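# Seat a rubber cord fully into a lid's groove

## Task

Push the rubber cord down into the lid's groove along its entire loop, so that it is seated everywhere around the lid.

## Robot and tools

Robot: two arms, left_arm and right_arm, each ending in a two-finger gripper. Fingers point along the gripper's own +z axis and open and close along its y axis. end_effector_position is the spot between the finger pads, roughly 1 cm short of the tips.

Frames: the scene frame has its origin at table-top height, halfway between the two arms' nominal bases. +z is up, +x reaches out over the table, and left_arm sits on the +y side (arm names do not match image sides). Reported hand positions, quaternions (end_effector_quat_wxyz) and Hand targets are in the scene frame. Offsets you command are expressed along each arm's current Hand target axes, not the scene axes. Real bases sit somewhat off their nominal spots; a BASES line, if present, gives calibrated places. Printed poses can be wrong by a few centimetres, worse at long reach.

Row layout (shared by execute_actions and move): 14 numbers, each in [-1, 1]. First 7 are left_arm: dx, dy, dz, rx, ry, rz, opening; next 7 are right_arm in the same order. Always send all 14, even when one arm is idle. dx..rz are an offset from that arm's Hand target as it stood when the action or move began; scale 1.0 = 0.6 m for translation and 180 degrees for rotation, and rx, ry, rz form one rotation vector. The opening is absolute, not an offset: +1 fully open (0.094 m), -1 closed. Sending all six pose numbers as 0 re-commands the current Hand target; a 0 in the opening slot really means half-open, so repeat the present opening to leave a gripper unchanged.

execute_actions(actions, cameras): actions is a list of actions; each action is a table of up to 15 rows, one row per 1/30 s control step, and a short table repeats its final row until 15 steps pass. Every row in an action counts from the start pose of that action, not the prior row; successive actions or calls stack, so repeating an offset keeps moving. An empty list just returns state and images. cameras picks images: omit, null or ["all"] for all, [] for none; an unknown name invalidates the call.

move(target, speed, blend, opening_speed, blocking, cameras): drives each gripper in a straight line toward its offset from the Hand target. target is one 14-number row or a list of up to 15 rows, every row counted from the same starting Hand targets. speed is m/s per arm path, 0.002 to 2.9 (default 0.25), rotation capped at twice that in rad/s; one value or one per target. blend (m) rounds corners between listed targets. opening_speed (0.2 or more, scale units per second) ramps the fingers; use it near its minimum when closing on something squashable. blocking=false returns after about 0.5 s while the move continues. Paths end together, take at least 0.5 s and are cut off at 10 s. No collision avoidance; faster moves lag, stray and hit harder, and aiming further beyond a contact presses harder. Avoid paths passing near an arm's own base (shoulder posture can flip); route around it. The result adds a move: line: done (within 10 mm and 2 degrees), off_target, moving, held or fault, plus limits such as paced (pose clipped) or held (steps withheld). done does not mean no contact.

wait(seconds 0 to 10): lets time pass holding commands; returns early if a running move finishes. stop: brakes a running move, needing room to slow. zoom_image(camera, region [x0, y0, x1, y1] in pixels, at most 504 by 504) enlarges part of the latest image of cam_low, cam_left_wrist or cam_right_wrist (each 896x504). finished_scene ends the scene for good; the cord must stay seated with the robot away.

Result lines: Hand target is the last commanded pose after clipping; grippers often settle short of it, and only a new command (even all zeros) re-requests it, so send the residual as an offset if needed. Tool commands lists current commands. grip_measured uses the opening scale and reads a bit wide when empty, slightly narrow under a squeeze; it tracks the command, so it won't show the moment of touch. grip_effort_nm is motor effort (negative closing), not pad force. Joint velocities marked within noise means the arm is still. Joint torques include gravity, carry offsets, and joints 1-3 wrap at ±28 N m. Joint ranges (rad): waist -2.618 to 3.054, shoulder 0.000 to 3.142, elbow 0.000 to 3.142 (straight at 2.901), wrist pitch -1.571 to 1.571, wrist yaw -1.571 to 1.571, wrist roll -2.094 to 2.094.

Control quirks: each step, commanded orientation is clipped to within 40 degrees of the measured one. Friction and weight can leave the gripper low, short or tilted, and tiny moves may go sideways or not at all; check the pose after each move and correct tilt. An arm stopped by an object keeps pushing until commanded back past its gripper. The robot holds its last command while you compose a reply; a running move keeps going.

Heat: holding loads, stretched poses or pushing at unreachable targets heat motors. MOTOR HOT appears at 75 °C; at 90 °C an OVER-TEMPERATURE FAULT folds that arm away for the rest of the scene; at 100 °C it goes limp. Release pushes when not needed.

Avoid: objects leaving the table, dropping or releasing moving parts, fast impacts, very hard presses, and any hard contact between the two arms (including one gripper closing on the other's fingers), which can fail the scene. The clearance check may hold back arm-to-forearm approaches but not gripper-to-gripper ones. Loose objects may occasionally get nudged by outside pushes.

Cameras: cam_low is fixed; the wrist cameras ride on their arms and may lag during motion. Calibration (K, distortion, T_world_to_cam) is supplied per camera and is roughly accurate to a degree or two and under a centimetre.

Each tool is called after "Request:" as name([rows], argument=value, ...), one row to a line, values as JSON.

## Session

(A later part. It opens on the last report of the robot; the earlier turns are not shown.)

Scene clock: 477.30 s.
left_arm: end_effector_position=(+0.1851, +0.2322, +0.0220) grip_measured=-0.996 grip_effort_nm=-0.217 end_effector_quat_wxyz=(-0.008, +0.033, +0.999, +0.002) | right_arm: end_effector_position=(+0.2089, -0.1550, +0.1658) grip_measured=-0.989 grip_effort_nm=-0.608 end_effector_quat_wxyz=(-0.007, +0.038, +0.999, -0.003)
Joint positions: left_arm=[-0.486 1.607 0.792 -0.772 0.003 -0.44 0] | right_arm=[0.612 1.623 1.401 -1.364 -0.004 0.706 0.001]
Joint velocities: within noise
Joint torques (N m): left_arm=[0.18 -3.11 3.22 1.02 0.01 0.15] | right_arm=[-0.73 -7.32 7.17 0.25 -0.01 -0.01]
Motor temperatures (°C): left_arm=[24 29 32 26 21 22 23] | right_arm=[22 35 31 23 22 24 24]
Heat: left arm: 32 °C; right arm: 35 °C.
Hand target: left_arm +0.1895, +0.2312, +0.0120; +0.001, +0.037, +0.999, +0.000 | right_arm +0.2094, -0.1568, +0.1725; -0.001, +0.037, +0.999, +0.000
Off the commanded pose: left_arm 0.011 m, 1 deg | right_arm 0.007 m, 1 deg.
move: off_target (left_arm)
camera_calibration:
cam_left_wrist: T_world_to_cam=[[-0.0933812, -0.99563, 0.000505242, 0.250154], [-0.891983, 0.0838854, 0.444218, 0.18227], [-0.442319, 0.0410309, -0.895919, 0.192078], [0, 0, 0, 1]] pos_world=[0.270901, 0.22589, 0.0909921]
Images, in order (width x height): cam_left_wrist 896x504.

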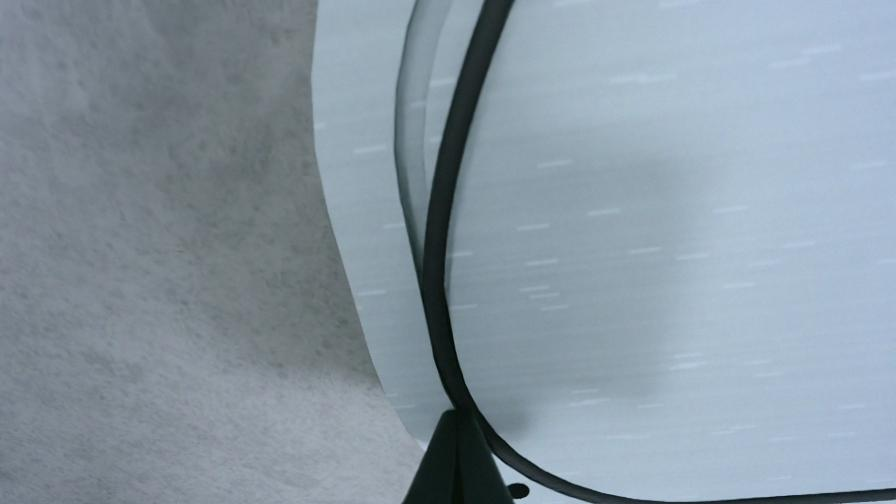

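Request:
move([
  [0,0,-0.04,0,0,0,-1,0,0,0,0,0,0,-1],
  [-0.039,0.009,-0.04,0,0,0,-1,0,0,0,0,0,0,-1],
  [-0.039,0.009,0.001,0,0,0,-1,0,0,0,0,0,0,-1],
], speed=0.1, cameras=["cam_left_wrist"])

Scene clock: 482.87 s.
left_arm: end_effector_position=(+0.2088, +0.2358, +0.0227) grip_measured=-0.996 grip_effort_nm=-0.217 end_effector_quat_wxyz=(-0.007, +0.033, +0.999, +0.002) | right_arm: end_effector_position=(+0.2089, -0.1550, +0.1658) grip_measured=-0.989 grip_effort_nm=-0.603 end_effector_quat_wxyz=(-0.007, +0.038, +0.999, -0.003)
Joint positions: left_arm=[-0.43 1.675 0.87 -0.78 0.002 -0.384 0] | right_arm=[0.612 1.623 1.401 -1.364 -0.004 0.706 0.001]
Joint velocities: within noise
Joint torques (N m): left_arm=[0.17 -3.63 3.17 1.06 -0.07 0.17] | right_arm=[-0.7 -7.39 7.2 0.25 0 -0.02]
Motor temperatures (°C): left_arm=[24 29 32 26 21 22 23] | right_arm=[22 34 31 23 22 24 24]
Heat: left arm: 32 °C; right arm: 34 °C.
Hand target: left_arm +0.2132, +0.2349, +0.0114; +0.001, +0.037, +0.999, +0.000 | right_arm +0.2094, -0.1568, +0.1725; -0.001, +0.037, +0.999, +0.000
Off the commanded pose: left_arm 0.012 m, 1 deg | right_arm 0.007 m, 1 deg.
move: off_target (left_arm)
camera_calibration:
cam_left_wrist: T_world_to_cam=[[-0.0933872, -0.99563, 0.000637363, 0.255941], [-0.892437, 0.0839918, 0.443285, 0.202944], [-0.441401, 0.0408284, -0.89638, 0.202948], [0, 0, 0, 1]] pos_world=[0.294598, 0.229491, 0.0917941]
Images, in order (width x height): cam_left_wrist 896x504.

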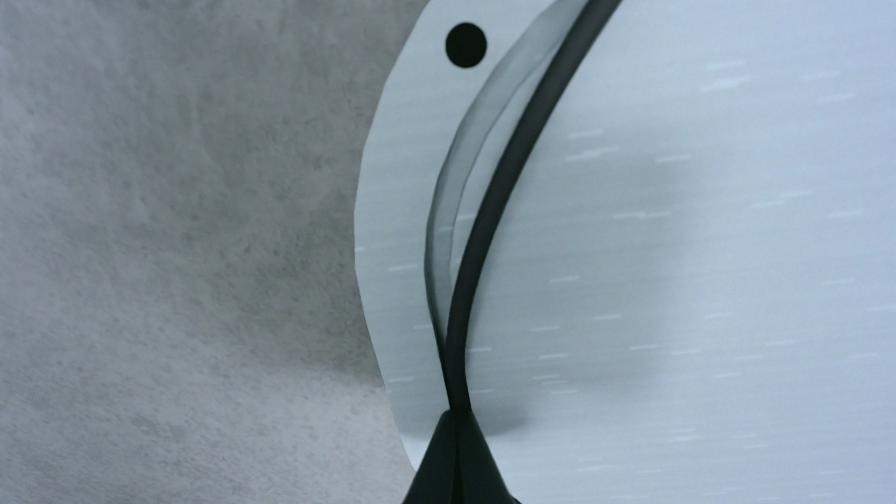

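Request:
move([
  [0,0,-0.04,0,0,0,-1,0,0,0,0,0,0,-1],
  [-0.024,0.003,-0.04,0,0,0,-1,0,0,0,0,0,0,-1],
  [-0.024,0.003,0.001,0,0,0,-1,0,0,0,0,0,0,-1],
], speed=0.1, cameras=["cam_left_wrist"])

Scene clock: 488.47 s.
left_arm: end_effector_position=(+0.2223, +0.2365, +0.0229) grip_measured=-0.996 grip_effort_nm=-0.208 end_effector_quat_wxyz=(-0.007, +0.033, +0.999, +0.002) | right_arm: end_effector_position=(+0.2089, -0.1550, +0.1658) grip_measured=-0.989 grip_effort_nm=-0.603 end_effector_quat_wxyz=(-0.007, +0.038, +0.999, -0.003)
Joint positions: left_arm=[-0.406 1.717 0.919 -0.789 0.002 -0.359 0] | right_arm=[0.612 1.623 1.401 -1.364 -0.004 0.706 0.001]
Joint velocities: within noise
Joint torques (N m): left_arm=[0.25 -3.77 3.1 1.09 0.01 0.15] | right_arm=[-0.69 -7.39 7.28 0.25 0.03 0]
Motor temperatures (°C): left_arm=[23 28 32 26 21 22 23] | right_arm=[22 34 31 23 22 24 24]
Heat: left arm: 32 °C; right arm: 34 °C.
Hand target: left_arm +0.2278, +0.2355, +0.0109; +0.001, +0.037, +0.999, +0.000 | right_arm +0.2094, -0.1568, +0.1725; -0.001, +0.037, +0.999, +0.000
Off the commanded pose: left_arm 0.013 m, 1 deg | right_arm 0.007 m, 1 deg.
move: off_target (left_arm)
camera_calibration:
cam_left_wrist: T_world_to_cam=[[-0.0944979, -0.995525, 0.000714545, 0.258108], [-0.89196, 0.084986, 0.444055, 0.21441], [-0.442128, 0.0413249, -0.895999, 0.209137], [0, 0, 0, 1]] pos_world=[0.308101, 0.230089, 0.0919923]
Images, in order (width x height): cam_left_wrist 896x504.

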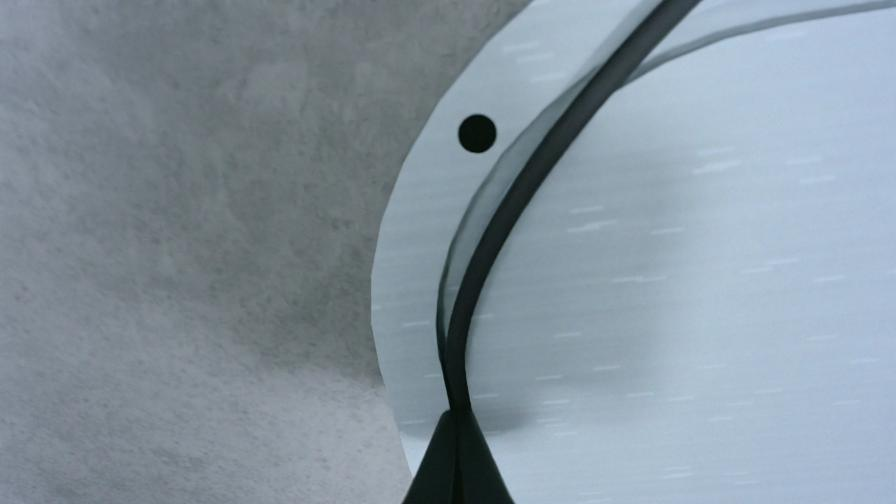

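Request:
move([
  [0,0,-0.04,0,0,0,-1,0,0,0,0,0,0,-1],
  [-0.0265,0.002,-0.04,0,0,0,-1,0,0,0,0,0,0,-1],
  [-0.0265,0.002,-0.003,0,0,0,-1,0,0,0,0,0,0,-1],
], speed=0.1, cameras=["cam_left_wrist"])

Scene clock: 493.40 s.
left_arm: end_effector_position=(+0.2381, +0.2359, +0.0231) grip_measured=-0.996 grip_effort_nm=-0.212 end_effector_quat_wxyz=(-0.007, +0.033, +0.999, +0.001) | right_arm: end_effector_position=(+0.2089, -0.1550, +0.1658) grip_measured=-0.989 grip_effort_nm=-0.603 end_effector_quat_wxyz=(-0.007, +0.038, +0.999, -0.003)
Joint positions: left_arm=[-0.384 1.767 0.98 -0.799 0.003 -0.336 0] | right_arm=[0.612 1.623 1.401 -1.364 -0.004 0.706 0.001]
Joint velocities: within noise
Joint torques (N m): left_arm=[0.27 -4.18 3.66 1.03 0 0.2] | right_arm=[-0.72 -7.34 7.23 0.27 -0.01 0]
Motor temperatures (°C): left_arm=[23 28 32 27 21 22 23] | right_arm=[22 34 31 23 22 24 24]
Heat: left arm: 32 °C; right arm: 34 °C.
Hand target: left_arm +0.2438, +0.2356, +0.0127; +0.001, +0.037, +0.999, +0.000 | right_arm +0.2094, -0.1568, +0.1725; -0.001, +0.037, +0.999, +0.000
Off the commanded pose: left_arm 0.012 m, 1 deg | right_arm 0.007 m, 1 deg.
move: off_target (left_arm)
camera_calibration:
cam_left_wrist: T_world_to_cam=[[-0.0944978, -0.995521, 0.00291153, 0.259007], [-0.892114, 0.0859794, 0.443553, 0.228359], [-0.441817, 0.0393174, -0.896243, 0.21661], [0, 0, 0, 1]] pos_world=[0.3239, 0.229696, 0.0920922]
Images, in order (width x height): cam_left_wrist 896x504.

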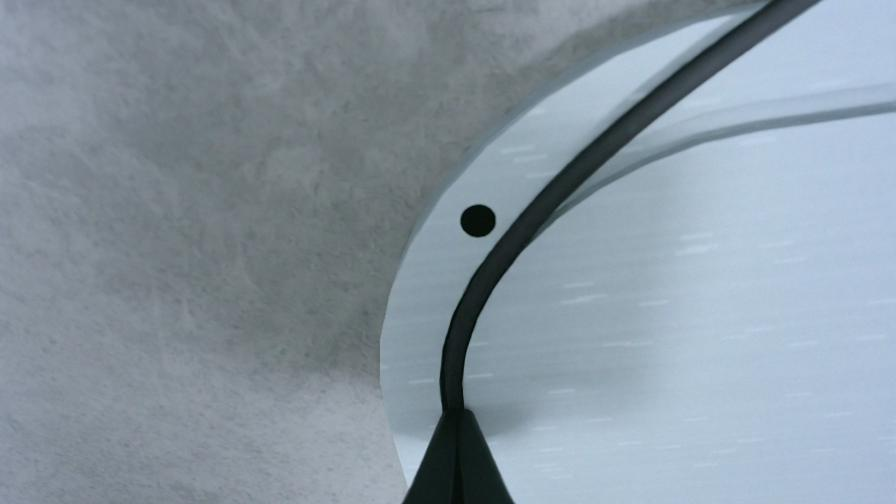

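Request:
move([
  [0,0,-0.04,0,0,0,-1,0,0,0,0,0,0,-1],
  [-0.047,-0.001,-0.04,0,0,0,-1,0,0,0,0,0,0,-1],
  [-0.047,-0.001,0,0,0,0,-1,0,0,0,0,0,0,-1],
], speed=0.1, cameras=["cam_left_wrist"])

Scene clock: 497.87 s.
left_arm: end_effector_position=(+0.2669, +0.2329, +0.0238) grip_measured=-0.996 grip_effort_nm=-0.212 end_effector_quat_wxyz=(-0.006, +0.033, +0.999, +0.001) | right_arm: end_effector_position=(+0.2089, -0.1550, +0.1658) grip_measured=-0.989 grip_effort_nm=-0.608 end_effector_quat_wxyz=(-0.007, +0.038, +0.999, -0.003)
Joint positions: left_arm=[-0.356 1.858 1.102 -0.827 0.003 -0.309 0] | right_arm=[0.612 1.623 1.401 -1.364 -0.004 0.706 0.001]
Joint velocities: within noise
Joint torques (N m): left_arm=[0.38 -5.53 3.52 0.99 0 0.09] | right_arm=[-0.69 -7.38 7.21 0.26 0.01 -0.01]
Motor temperatures (°C): left_arm=[23 28 32 27 21 22 23] | right_arm=[22 34 31 23 22 24 24]
Heat: left arm: 32 °C; right arm: 34 °C.
Hand target: left_arm +0.2718, +0.2329, +0.0126; +0.001, +0.037, +0.999, +0.000 | right_arm +0.2094, -0.1568, +0.1725; -0.001, +0.037, +0.999, +0.000
Off the commanded pose: left_arm 0.012 m, 1 deg | right_arm 0.007 m, 1 deg.
move: off_target (left_arm)
camera_calibration:
cam_left_wrist: T_world_to_cam=[[-0.0945422, -0.995514, 0.00377478, 0.258765], [-0.892853, 0.0864685, 0.44197, 0.254059], [-0.440313, 0.0384145, -0.897022, 0.230048], [0, 0, 0, 1]] pos_world=[0.352594, 0.226799, 0.0930951]
Images, in order (width x height): cam_left_wrist 896x504.

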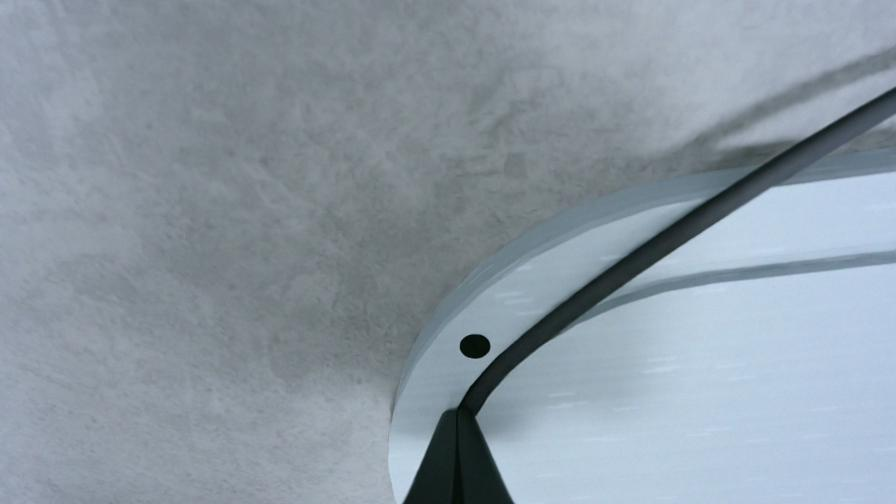

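Request:
move([
  [0,0,-0.04,0,0,0,-1,0,0,0,0,0,0,-1],
  [-0.035,-0.0235,-0.04,0,0,0,-1,0,0,0,0,0,0,-1],
  [-0.035,-0.0235,0,0,0,0,-1,0,0,0,0,0,0,-1],
], speed=0.1, cameras=["cam_left_wrist"])

Scene clock: 502.30 s.
left_arm: end_effector_position=(+0.2871, +0.2185, +0.0244) grip_measured=-0.996 grip_effort_nm=-0.208 end_effector_quat_wxyz=(-0.007, +0.040, +0.999, -0.001) | right_arm: end_effector_position=(+0.2089, -0.1550, +0.1658) grip_measured=-0.989 grip_effort_nm=-0.603 end_effector_quat_wxyz=(-0.007, +0.038, +0.999, -0.003)
Joint positions: left_arm=[-0.373 1.938 1.215 -0.86 0.006 -0.312 0] | right_arm=[0.612 1.623 1.401 -1.364 -0.004 0.706 0.001]
Joint velocities: within noise
Joint torques (N m): left_arm=[-0.1 -6.24 4 1.01 -0.05 -0.01] | right_arm=[-0.79 -7.43 7.2 0.25 0 0.01]
Motor temperatures (°C): left_arm=[23 28 32 27 21 22 23] | right_arm=[22 34 31 23 22 24 24]
Heat: left arm: 32 °C; right arm: 34 °C.
Hand target: left_arm +0.2916, +0.2174, +0.0127; +0.001, +0.037, +0.999, +0.000 | right_arm +0.2094, -0.1568, +0.1725; -0.001, +0.037, +0.999, +0.000
Off the commanded pose: left_arm 0.013 m, 1 deg | right_arm 0.007 m, 1 deg.
move: off_target (left_arm)
camera_calibration:
cam_left_wrist: T_world_to_cam=[[-0.107735, -0.994157, 0.00673068, 0.24967], [-0.891297, 0.0995832, 0.442349, 0.269738], [-0.440434, 0.0416575, -0.896818, 0.23928], [0, 0, 0, 1]] pos_world=[0.372702, 0.211382, 0.0935925]
Images, in order (width x height): cam_left_wrist 896x504.

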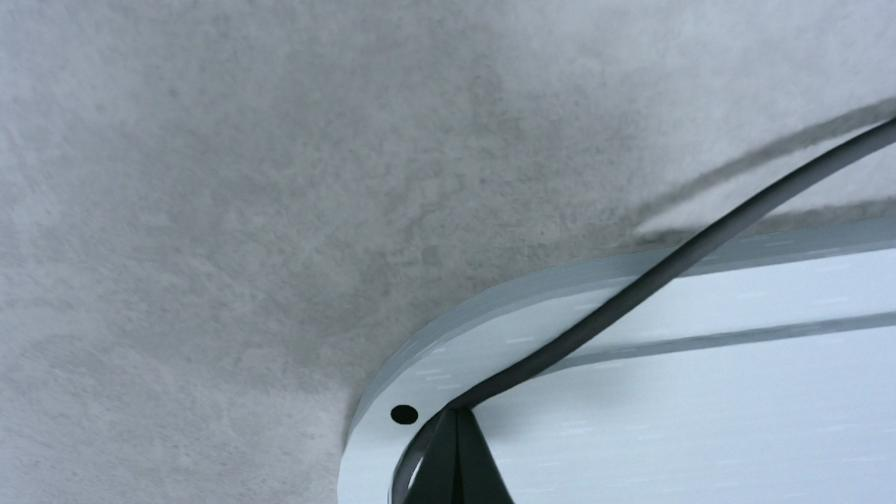

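Request:
move([
  [0,0,-0.04,0,0,0,-1,0,0,0,0,0,0,-1],
  [-0.027,-0.023,-0.04,0,0,0,-1,0,0,0,0,0,0,-1],
  [-0.027,-0.023,0,0,0,0,-1,0,0,0,0,0,0,-1],
], speed=0.1, cameras=["cam_left_wrist"])

Scene clock: 508.77 s.
left_arm: end_effector_position=(+0.3051, +0.2048, +0.0278) grip_measured=-0.996 grip_effort_nm=-0.212 end_effector_quat_wxyz=(+0.001, +0.040, +0.999, -0.001) | right_arm: end_effector_position=(+0.2089, -0.1550, +0.1658) grip_measured=-0.989 grip_effort_nm=-0.608 end_effector_quat_wxyz=(-0.007, +0.038, +0.999, -0.003)
Joint positions: left_arm=[-0.392 1.995 1.313 -0.886 0.001 -0.332 0] | right_arm=[0.612 1.623 1.401 -1.364 -0.004 0.706 0.001]
Joint velocities: within noise
Joint torques (N m): left_arm=[-0.38 -6.17 4.08 0.95 -0.02 -0.11] | right_arm=[-0.72 -7.32 7.16 0.27 0.02 -0.01]
Motor temperatures (°C): left_arm=[23 29 31 27 21 22 23] | right_arm=[22 34 31 23 22 24 24]
Heat: left arm: 31 °C; right arm: 34 °C.
Hand target: left_arm +0.3069, +0.2023, +0.0128; +0.001, +0.037, +0.999, +0.000 | right_arm +0.2094, -0.1568, +0.1725; -0.001, +0.037, +0.999, +0.000
Off the commanded pose: left_arm 0.015 m, 0 deg | right_arm 0.007 m, 1 deg.
move: off_target (left_arm)
camera_calibration:
cam_left_wrist: T_world_to_cam=[[-0.10712, -0.994227, 0.00608012, 0.237787], [-0.897987, 0.0993726, 0.428654, 0.288145], [-0.426784, 0.0404577, -0.903448, 0.247034], [0, 0, 0, 1]] pos_world=[0.389653, 0.197786, 0.0982222]
Images, in order (width x height): cam_left_wrist 896x504.

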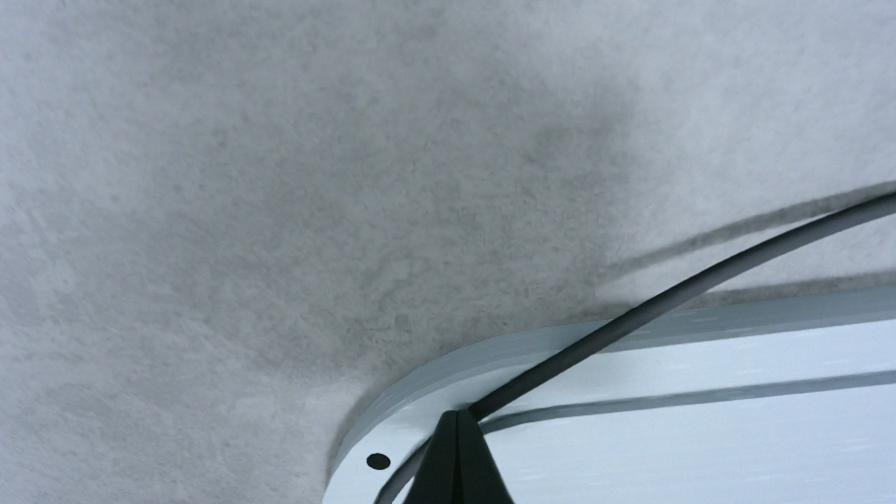

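Request:
move([
  [0,0.0,-0.06,0,0,0,-1,0,0.1,-0.1,0,0,0,-0.2],
], speed=0.15)

Request:
zoom_image(camera="cam_low", region=[380, 200, 500, 260])

Scene clock: 514.33 s.
left_arm: end_effector_position=(+0.2983, +0.2077, +0.0345) grip_measured=-0.996 grip_effort_nm=-0.212 end_effector_quat_wxyz=(-0.019, +0.039, +0.999, +0.007) | right_arm: end_effector_position=(+0.2139, -0.0981, +0.2302) grip_measured=-0.203 grip_effort_nm=0.144 end_effector_quat_wxyz=(+0.024, +0.033, +0.999, +0.028)
Joint positions: left_arm=[-0.392 1.995 1.341 -0.956 0.001 -0.332 0] | right_arm=[0.745 1.733 1.781 -1.544 -0.004 0.83 0.037]
Joint velocities: within noise
Joint torques (N m): left_arm=[-0.32 -11.41 7.45 0.22 -0.03 -0.05] | right_arm=[-0.02 -6.02 7.8 0.41 -0.01 0.11]
Motor temperatures (°C): left_arm=[23 29 32 27 21 22 23] | right_arm=[22 34 31 23 22 24 24]
Heat: left arm: 32 °C; right arm: 34 °C.
Hand target: left_arm +0.3068, +0.2023, +0.0488; +0.001, +0.037, +0.999, +0.000 | right_arm +0.2138, -0.0969, +0.2324; -0.001, +0.037, +0.999, +0.000
Off the commanded pose: left_arm 0.018 m, 2 deg | right_arm 0.003 m, 4 deg.
joint sent to its limit (right arm) — joint 4 (wrist pitch), lower limit. The joint targets are off in orientation, not in position.
move: off_target (left_arm, right_arm)
camera_calibration:
cam_left_wrist: T_world_to_cam=[[-0.106742, -0.994265, -0.00658282, 0.240314], [-0.880709, 0.0914742, 0.464741, 0.274171], [-0.461474, 0.0554051, -0.885422, 0.256699], [0, 0, 0, 1]] pos_world=[0.385576, 0.199633, 0.10145]
cam_right_wrist: T_world_to_cam=[[-0.0650492, -0.995325, -0.0713898, -0.0625665], [-0.920942, 0.0323331, 0.388355, 0.15536], [-0.384231, 0.0910081, -0.91874, 0.401801], [0, 0, 0, 1]] pos_world=[0.293392, -0.103864, 0.304349]

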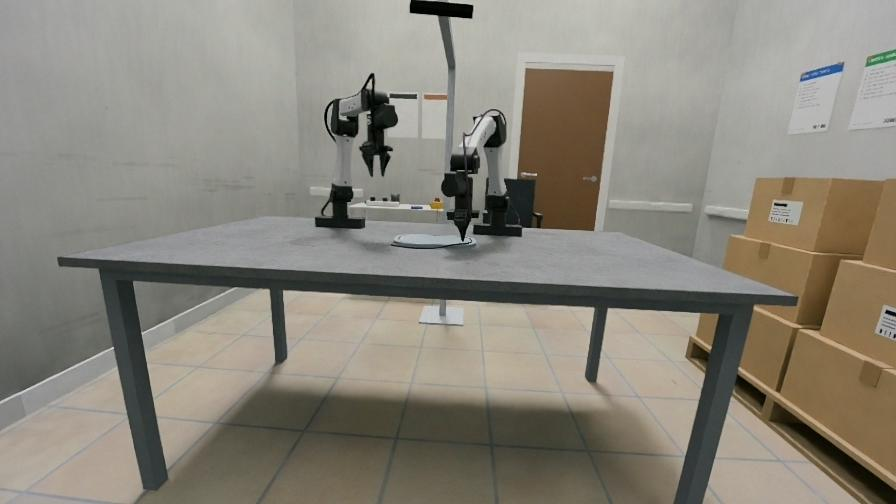

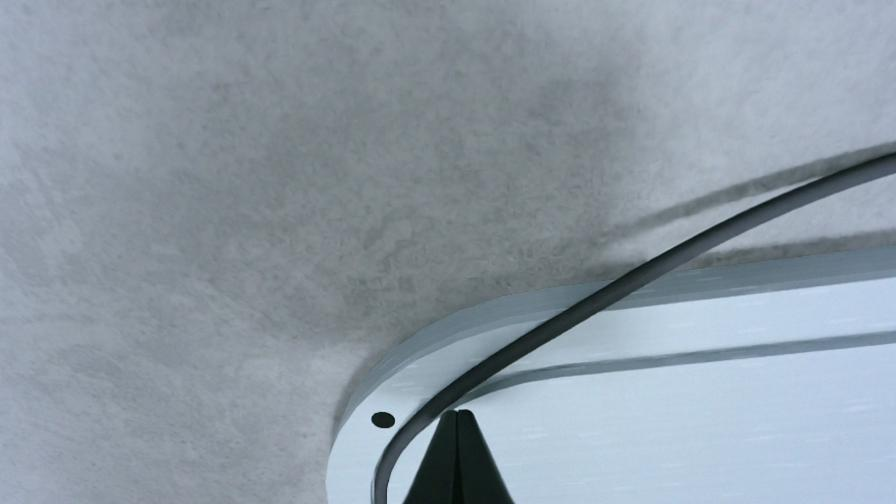

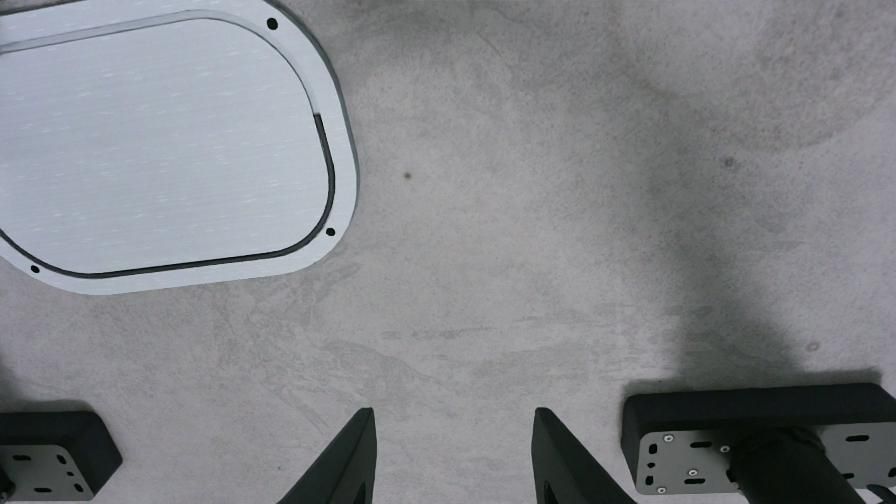

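Scaled by 4.200 from the camera's 896x504 image, which has a finer 1280x720 frame.

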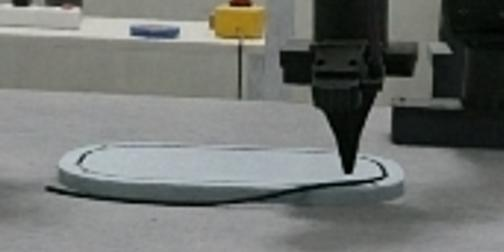

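Request:
move([
  [0.03,0.03,-0.1,0,0,0,-1,-0.183,0.1,0.05,0,0,0,-0.2],
], speed=0.2, cameras=["cam_left_wrist","cam_right_wrist"])

Scene clock: 520.33 s.
left_arm: end_effector_position=(+0.2825, +0.2227, +0.0916) grip_measured=-0.996 grip_effort_nm=-0.208 end_effector_quat_wxyz=(-0.023, +0.034, +0.999, +0.008) | right_arm: end_effector_position=(+0.3240, -0.0443, +0.1999) grip_measured=-0.203 grip_effort_nm=0.144 end_effector_quat_wxyz=(+0.046, +0.038, +0.997, +0.042)
Joint positions: left_arm=[-0.369 1.861 1.393 -1.151 0.001 -0.32 0] | right_arm=[0.661 2.189 2.293 -1.55 -0.004 0.755 0.037]
Joint velocities: within noise
Joint torques (N m): left_arm=[0.28 -11.49 7.69 0.18 0.01 0.18] | right_arm=[-0.83 -9.78 7.98 0.64 0 -0.07]
Motor temperatures (°C): left_arm=[23 30 33 26 21 22 23] | right_arm=[22 34 31 23 22 24 24]
Heat: left arm: 33 °C; right arm: 34 °C.
Hand target: left_arm +0.2900, +0.2216, +0.1087; +0.001, +0.037, +0.999, +0.000 | right_arm +0.3276, -0.0450, +0.2023; -0.001, +0.037, +0.999, +0.000
Off the commanded pose: left_arm 0.019 m, 3 deg | right_arm 0.004 m, 7 deg.
joint sent to its limit (right arm) — joint 4 (wrist pitch), lower limit. The joint targets are off in orientation, not in position.
move: off_target (left_arm, right_arm)
camera_calibration:
cam_left_wrist: T_world_to_cam=[[-0.0957296, -0.995372, -0.00843822, 0.251133], [-0.878142, 0.0804573, 0.471585, 0.233366], [-0.468724, 0.0525546, -0.88178, 0.301513], [0, 0, 0, 1]] pos_world=[0.370296, 0.215348, 0.157935]
cam_right_wrist: T_world_to_cam=[[-0.0718462, -0.992123, -0.102611, 0.00453865], [-0.936608, 0.0317366, 0.348938, 0.279693], [-0.342933, 0.121177, -0.931511, 0.401801], [0, 0, 0, 1]] pos_world=[0.40008, -0.0530625, 0.277152]
Images, in order (width x height): cam_left_wrist 896x504, cam_right_wrist 896x504.

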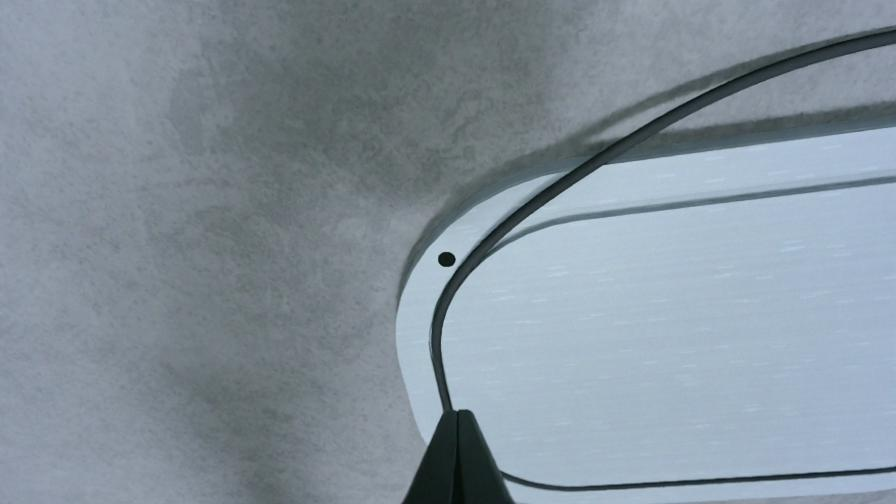

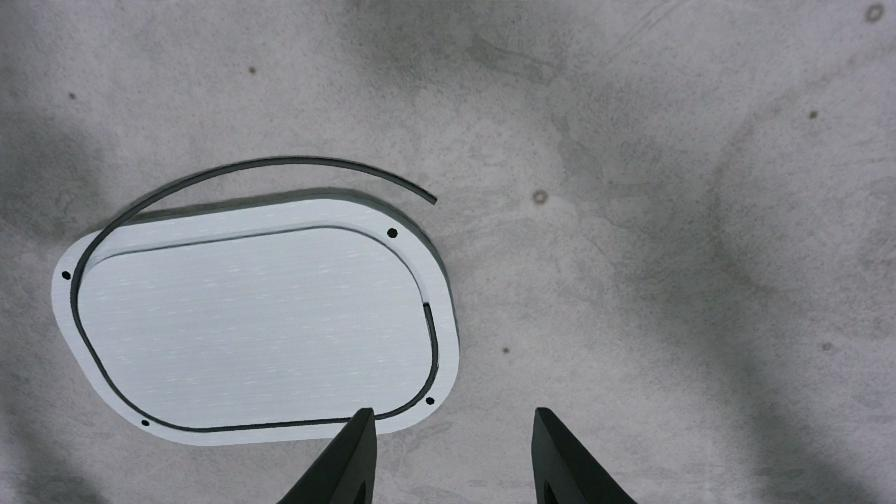

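Request:
move([
  [0.0,0.08,-0.05,0,0,0,-1,-0.0194,0.0633,0.2333,0,0,-0.317,-0.75],
], speed=0.2, cameras=["cam_left_wrist","cam_right_wrist"])

Scene clock: 542.53 s.
left_arm: end_effector_position=(+0.2867, +0.2692, +0.1202) grip_measured=-0.996 grip_effort_nm=-0.212 end_effector_quat_wxyz=(-0.027, +0.034, +0.999, +0.005) | right_arm: end_effector_position=(+0.3379, -0.0146, +0.0622) grip_measured=-0.748 grip_effort_nm=-0.125 end_effector_quat_wxyz=(-0.011, -0.437, +0.899, +0.001)
Joint positions: left_arm=[-0.229 1.808 1.44 -1.257 0.001 -0.18 0] | right_arm=[0.69 2.451 2.196 -1.337 -0.007 -0.197 0.012]
Joint velocities: within noise
Joint torques (N m): left_arm=[0.32 -11.28 7.98 0.12 0.02 0.18] | right_arm=[0.24 -11.18 8.32 0.46 -0.01 0.01]
Motor temperatures (°C): left_arm=[23 32 36 26 21 22 23] | right_arm=[22 36 32 23 22 24 23]
Heat: left arm: 36 °C; right arm: 36 °C.
Hand target: left_arm +0.2935, +0.2694, +0.1387; +0.001, +0.037, +0.999, +0.000 | right_arm +0.3419, -0.0080, +0.0623; -0.001, -0.445, +0.895, +0.000
Off the commanded pose: left_arm 0.020 m, 3 deg | right_arm 0.008 m, 2 deg.
move: off_target (left_arm)
camera_calibration:
cam_left_wrist: T_world_to_cam=[[-0.095989, -0.995379, -0.00268633, 0.297449], [-0.874364, 0.0830286, 0.478115, 0.217296], [-0.475683, 0.0482426, -0.878293, 0.328945], [0, 0, 0, 1]] pos_world=[0.375021, 0.262163, 0.185817]
cam_right_wrist: T_world_to_cam=[[0.784926, -0.61907, -0.0253586, -0.267965], [-0.544411, -0.708649, 0.448813, 0.190322], [-0.295817, -0.33848, -0.893266, 0.24975], [0, 0, 0, 1]] pos_world=[0.387826, 0.0535173, 0.130879]
Images, in order (width x height): cam_left_wrist 896x504, cam_right_wrist 896x504.

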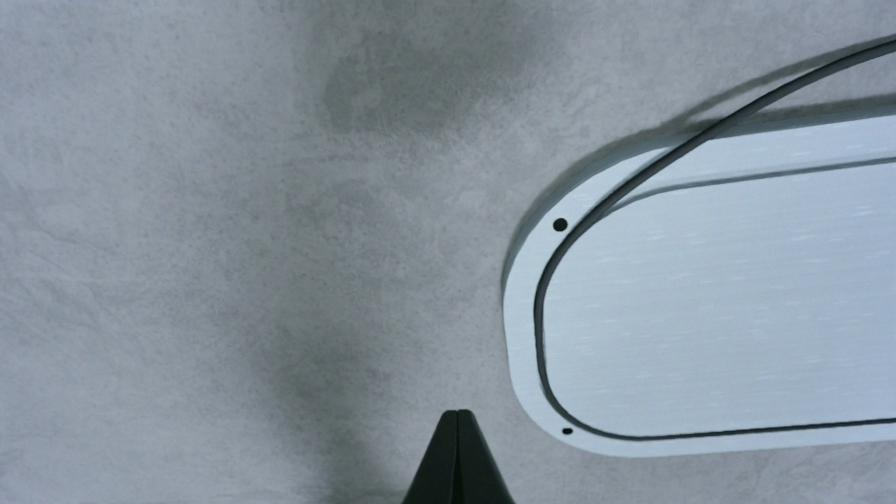

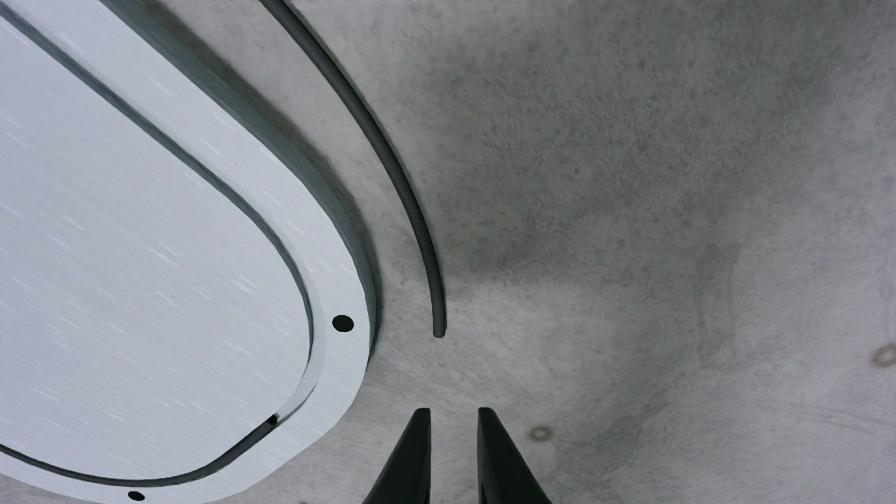

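Request:
move([
  [0.0,0.0,0,0,0,0,-1,0,0.0083,0.05,0,0,0,-0.75],
  [0.0,0.0,0,0,0,0,-1,0,0.0083,0.078,0,0,0,-0.75],
], speed=0.1, cameras=["cam_right_wrist"])

Scene clock: 548.17 s.
left_arm: end_effector_position=(+0.2863, +0.2693, +0.1202) grip_measured=-0.996 grip_effort_nm=-0.208 end_effector_quat_wxyz=(-0.027, +0.034, +0.999, +0.005) | right_arm: end_effector_position=(+0.3390, -0.0069, +0.0219) grip_measured=-0.748 grip_effort_nm=-0.120 end_effector_quat_wxyz=(+0.001, -0.443, +0.897, +0.004)
Joint positions: left_arm=[-0.229 1.808 1.44 -1.259 0.001 -0.179 0] | right_arm=[0.701 2.47 2.07 -1.168 -0.007 -0.198 0.012]
Joint velocities: within noise
Joint torques (N m): left_arm=[0.49 -11.26 8.12 0.18 0.04 0.16] | right_arm=[0.2 -11.33 6.08 0.55 -0.01 0.06]
Motor temperatures (°C): left_arm=[23 34 36 26 21 22 23] | right_arm=[22 37 32 23 22 24 23]
Heat: left arm: 36 °C; right arm: 37 °C.
Hand target: left_arm +0.2935, +0.2694, +0.1387; +0.001, +0.037, +0.999, +0.000 | right_arm +0.3379, -0.0051, +0.0155; -0.001, -0.445, +0.895, +0.000
Off the commanded pose: left_arm 0.020 m, 3 deg | right_arm 0.007 m, 1 deg.
move: off_target (left_arm)
camera_calibration:
cam_right_wrist: T_world_to_cam=[[0.792561, -0.609439, -0.0207586, -0.267714], [-0.543861, -0.721855, 0.427949, 0.214596], [-0.275793, -0.327886, -0.903565, 0.21015], [0, 0, 0, 1]] pos_world=[0.386848, 0.0606571, 0.0924907]
Images, in order (width x height): cam_right_wrist 896x504.

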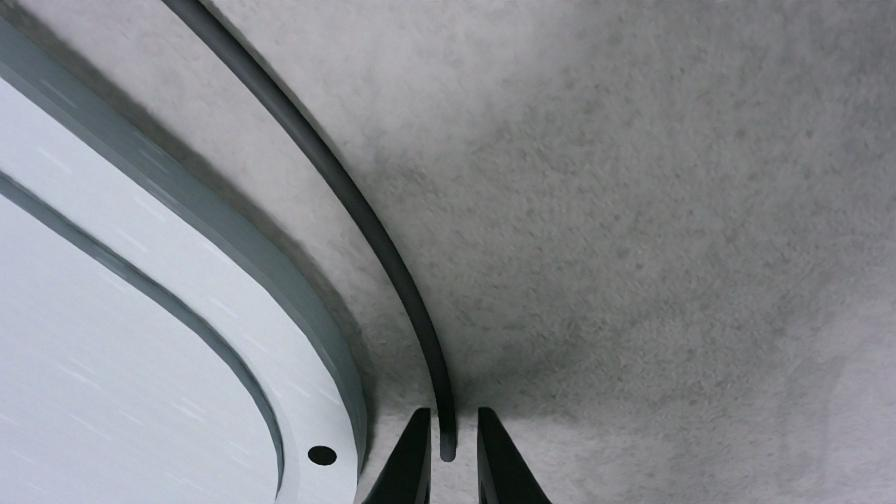

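Request:
move([
  [0.0,0.0,0,0,0,0,-1,0,0.003,0.014,0,0,0,-0.75],
  [0.0,0.0,0,0,0,0,-1,0,0.003,0.014,0,0,0,-0.97],
], speed=0.05, opening_speed=0.5, cameras=["cam_right_wrist"])

Scene clock: 552.83 s.
left_arm: end_effector_position=(+0.2862, +0.2693, +0.1202) grip_measured=-0.996 grip_effort_nm=-0.208 end_effector_quat_wxyz=(-0.027, +0.034, +0.999, +0.005) | right_arm: end_effector_position=(+0.3393, -0.0055, +0.0168) grip_measured=-0.966 grip_effort_nm=-0.955 end_effector_quat_wxyz=(+0.005, -0.444, +0.896, +0.005)
Joint positions: left_arm=[-0.229 1.808 1.44 -1.259 0.001 -0.179 0] | right_arm=[0.703 2.47 2.05 -1.139 -0.007 -0.198 0.002]
Joint velocities: within noise
Joint torques (N m): left_arm=[0.4 -11.22 8.06 0.23 -0.02 0.16] | right_arm=[0.27 -10.86 5.86 0.6 -0.02 0.11]
Motor temperatures (°C): left_arm=[23 35 36 26 21 22 23] | right_arm=[22 38 32 23 22 24 23]
Heat: left arm: 36 °C; right arm: 38 °C.
Hand target: left_arm +0.2936, +0.2694, +0.1387; +0.001, +0.037, +0.999, +0.000 | right_arm +0.3364, -0.0041, +0.0071; -0.001, -0.445, +0.895, +0.000
Off the commanded pose: left_arm 0.020 m, 3 deg | right_arm 0.010 m, 1 deg.
move: off_target (left_arm)
camera_calibration:
cam_right_wrist: T_world_to_cam=[[0.793864, -0.607804, -0.0187986, -0.267668], [-0.545215, -0.725124, 0.420637, 0.218494], [-0.269296, -0.323679, -0.907034, 0.203887], [0, 0, 0, 1]] pos_world=[0.386525, 0.0617393, 0.0879936]
Images, in order (width x height): cam_right_wrist 896x504.

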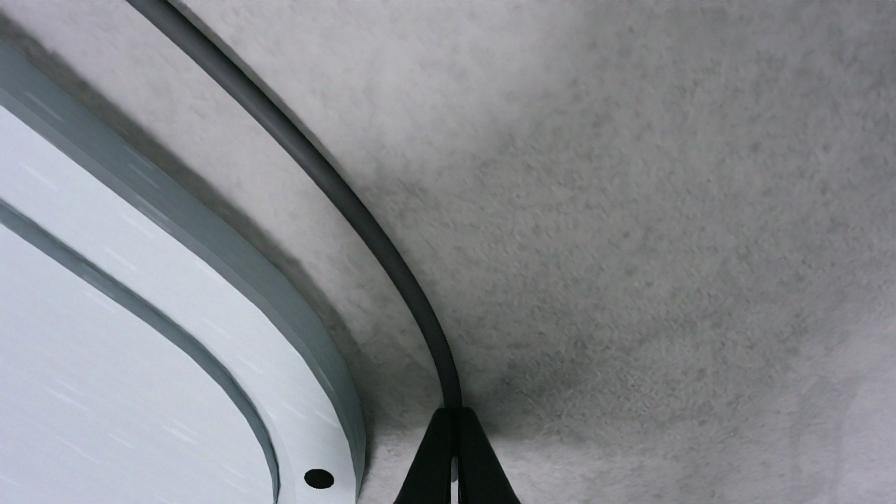

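Request:
move([
  [0.0,0.0,0,0,0,0,-1,0,0.0,-0.083,0,0,0,-0.97],
  [0.0,0.0,0,0,0,0,-1,0.0528,0.076,-0.08,0,0,0.267,-0.97],
], speed=0.12, blend=0.01)

Scene clock: 571.67 s.
left_arm: end_effector_position=(+0.2862, +0.2693, +0.1202) grip_measured=-0.996 grip_effort_nm=-0.212 end_effector_quat_wxyz=(-0.027, +0.034, +0.999, +0.005) | right_arm: end_effector_position=(+0.2793, -0.0073, +0.0380) grip_measured=-0.970 grip_effort_nm=-0.984 end_effector_quat_wxyz=(-0.020, -0.044, +0.999, -0.015)
Joint positions: left_arm=[-0.229 1.808 1.44 -1.259 0.001 -0.179 0] | right_arm=[0.791 2.316 1.861 -1.166 -0.007 0.722 0.001]
Joint velocities: within noise
Joint torques (N m): left_arm=[0.34 -11.08 7.98 0.2 0.04 0.16] | right_arm=[0.34 -15.25 5.75 0.4 0.03 0.18]
Motor temperatures (°C): left_arm=[23 38 36 26 21 22 23] | right_arm=[22 41 31 23 22 24 24]
Heat: left arm: 38 °C; right arm: 41 °C.
Hand target: left_arm +0.2936, +0.2694, +0.1387; +0.001, +0.037, +0.999, +0.000 | right_arm +0.2811, -0.0018, +0.0551; -0.001, -0.042, +0.999, +0.000
Off the commanded pose: left_arm 0.020 m, 3 deg | right_arm 0.018 m, 3 deg.
move: off_target (left_arm, right_arm)
camera_calibration:
cam_left_wrist: T_world_to_cam=[[-0.0968199, -0.995298, -0.00296051, 0.297758], [-0.873398, 0.0835347, 0.479789, 0.216283], [-0.477286, 0.0490388, -0.877379, 0.328937], [0, 0, 0, 1]] pos_world=[0.374727, 0.26216, 0.185713]
cam_right_wrist: T_world_to_cam=[[0.0859881, -0.996202, 0.0136745, -0.0270518], [-0.880056, -0.0695146, 0.469755, 0.271998], [-0.46702, -0.0524277, -0.882691, 0.262673], [0, 0, 0, 1]] pos_world=[0.364374, 0.00573011, 0.104456]

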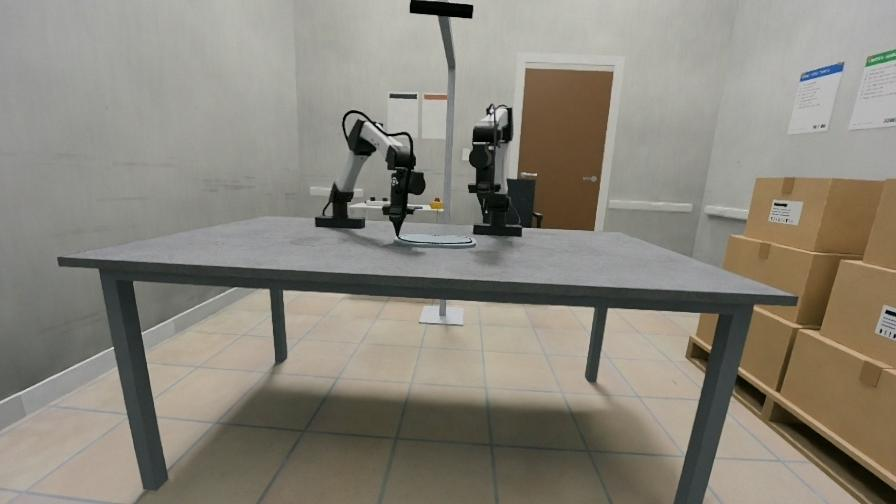

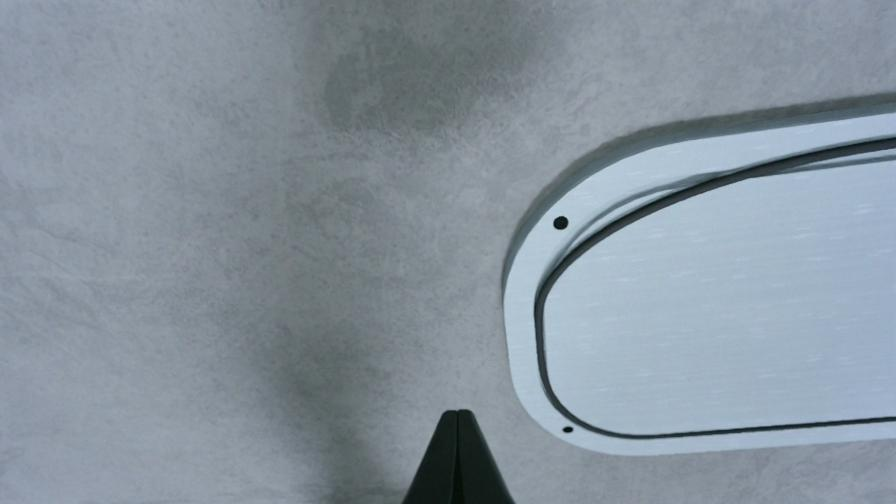

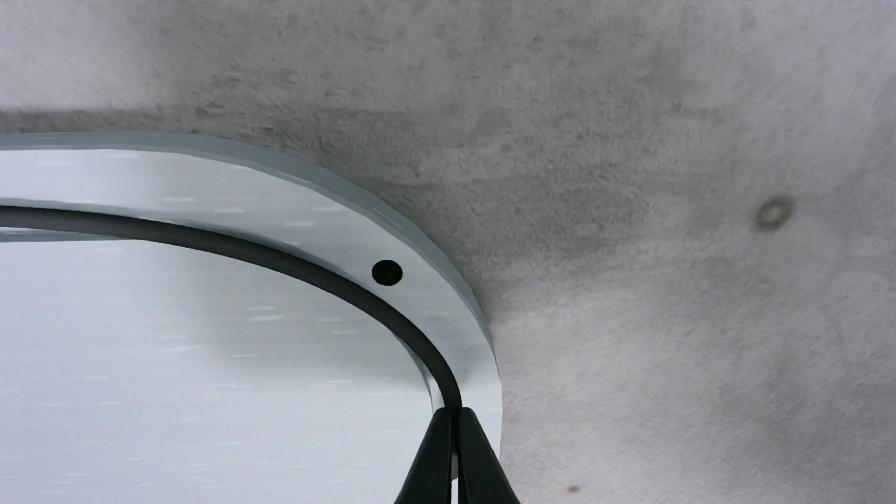

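Request:
move([
  [0.0272,-0.075,0.14,0,0,0,-1,0,0.0,0,0,0,0,-0.97],
  [0.0272,-0.075,0.208,0,0,0,-1,0,0,0,0,0,0,-0.97],
], speed=[0.15,0.08], cameras=["cam_left_wrist","cam_right_wrist"])

Scene clock: 583.40 s.
left_arm: end_effector_position=(+0.2699, +0.2281, +0.0268) grip_measured=-0.996 grip_effort_nm=-0.212 end_effector_quat_wxyz=(-0.008, +0.041, +0.999, +0.002) | right_arm: end_effector_position=(+0.2796, -0.0070, +0.0381) grip_measured=-0.969 grip_effort_nm=-0.984 end_effector_quat_wxyz=(-0.020, -0.043, +0.999, -0.014)
Joint positions: left_arm=[-0.368 1.871 1.132 -0.848 0.001 -0.306 0] | right_arm=[0.791 2.316 1.861 -1.164 -0.007 0.723 0.001]
Joint velocities: within noise
Joint torques (N m): left_arm=[-0.13 -5.53 3.28 1.05 0.05 -0.08] | right_arm=[0.28 -15.36 5.74 0.41 0.03 0.16]
Motor temperatures (°C): left_arm=[23 39 37 26 21 22 23] | right_arm=[22 45 31 23 22 24 24]
Heat: left arm: 39 °C; right arm: 45 °C.
Hand target: left_arm +0.2741, +0.2258, +0.0139; +0.001, +0.037, +0.999, +0.000 | right_arm +0.2811, -0.0017, +0.0553; -0.001, -0.042, +0.999, +0.000
Off the commanded pose: left_arm 0.014 m, 1 deg | right_arm 0.018 m, 3 deg.
move: off_target (left_arm, right_arm)
camera_calibration:
cam_left_wrist: T_world_to_cam=[[-0.109667, -0.993968, 0.00109449, 0.258023], [-0.890352, 0.0987247, 0.444439, 0.252278], [-0.441866, 0.047766, -0.895808, 0.232411], [0, 0, 0, 1]] pos_world=[0.355608, 0.220459, 0.0957913]
cam_right_wrist: T_world_to_cam=[[0.0848109, -0.996319, 0.0124848, -0.0264321], [-0.880759, -0.0691033, 0.468495, 0.272512], [-0.465908, -0.0507296, -0.883378, 0.262743], [0, 0, 0, 1]] pos_world=[0.364673, 0.00582549, 0.104761]
Images, in order (width x height): cam_left_wrist 896x504, cam_right_wrist 896x504.

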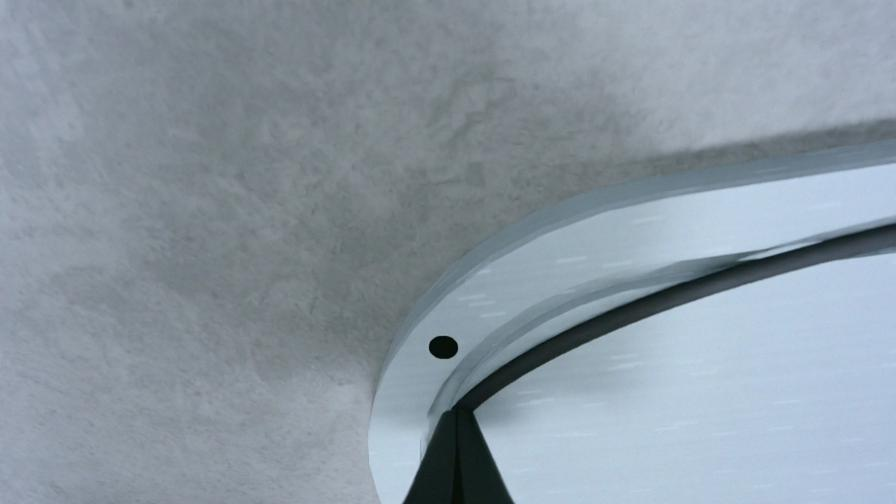

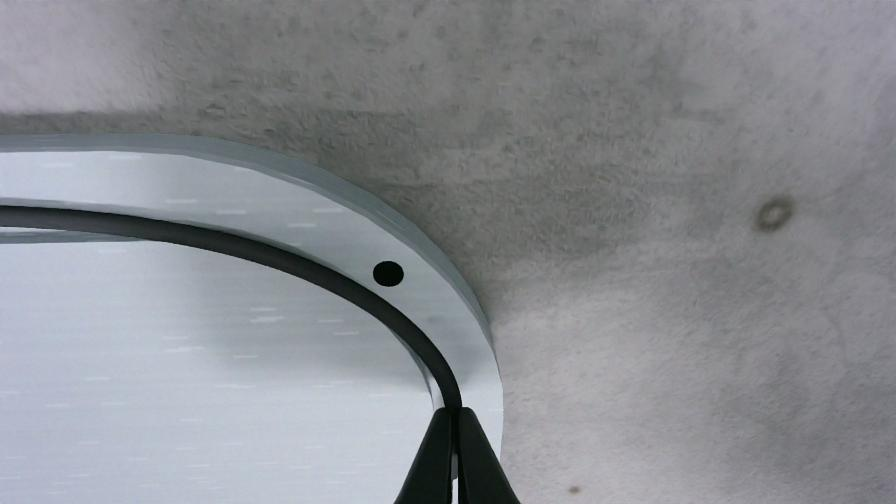

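Request:
move([
  [0.0,0.0,-0.045,0,0,0,-1,0,0.0,0,0,0,0,-0.97],
  [0.034,0.0145,-0.045,0,0,0,-1,0,0.0,0,0,0,0,-0.97],
  [0.034,0.0145,0.002,0,0,0,-1,0,0,0,0,0,0,-0.97],
], speed=0.1, cameras=["cam_left_wrist"])

Scene clock: 591.70 s.
left_arm: end_effector_position=(+0.2500, +0.2381, +0.0234) grip_measured=-0.996 grip_effort_nm=-0.212 end_effector_quat_wxyz=(-0.009, +0.040, +0.999, +0.007) | right_arm: end_effector_position=(+0.2797, -0.0069, +0.0381) grip_measured=-0.964 grip_effort_nm=-0.930 end_effector_quat_wxyz=(-0.019, -0.043, +0.999, -0.014)
Joint positions: left_arm=[-0.368 1.807 1.032 -0.817 -0.008 -0.307 0] | right_arm=[0.791 2.316 1.861 -1.164 -0.007 0.723 0.002]
Joint velocities: within noise
Joint torques (N m): left_arm=[0.42 -5.53 3.04 1.1 0.12 0.02] | right_arm=[0.29 -15.31 5.75 0.4 0.01 0.15]
Motor temperatures (°C): left_arm=[23 37 36 26 21 22 23] | right_arm=[22 48 31 23 22 24 24]
Heat: left arm: 37 °C; right arm: 48 °C.
Hand target: left_arm +0.2544, +0.2360, +0.0127; +0.001, +0.037, +0.999, +0.000 | right_arm +0.2811, -0.0017, +0.0553; -0.001, -0.042, +0.999, +0.000
Off the commanded pose: left_arm 0.012 m, 1 deg | right_arm 0.018 m, 3 deg.
move: off_target (left_arm, right_arm)
camera_calibration:
cam_left_wrist: T_world_to_cam=[[-0.108334, -0.994069, -0.00956381, 0.265626], [-0.889885, 0.0926823, 0.44667, 0.236363], [-0.443134, 0.0569001, -0.894648, 0.218218], [0, 0, 0, 1]] pos_world=[0.335812, 0.229727, 0.0921923]
Images, in order (width x height): cam_left_wrist 896x504.

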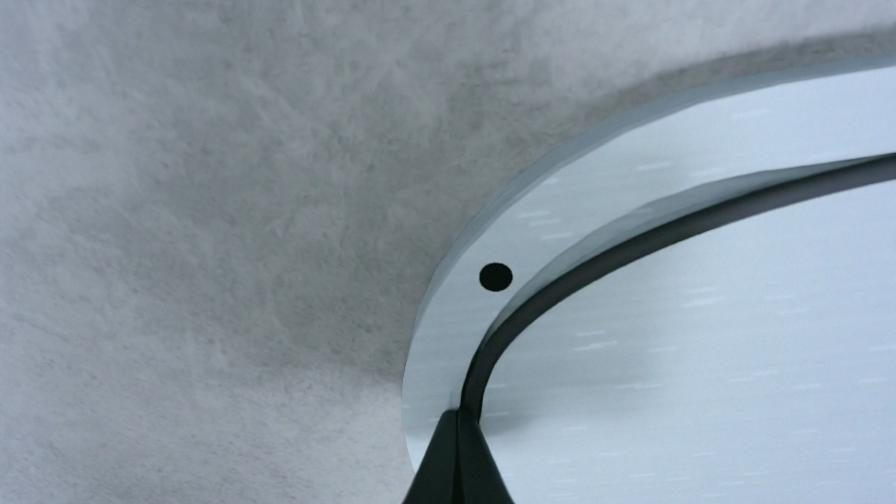

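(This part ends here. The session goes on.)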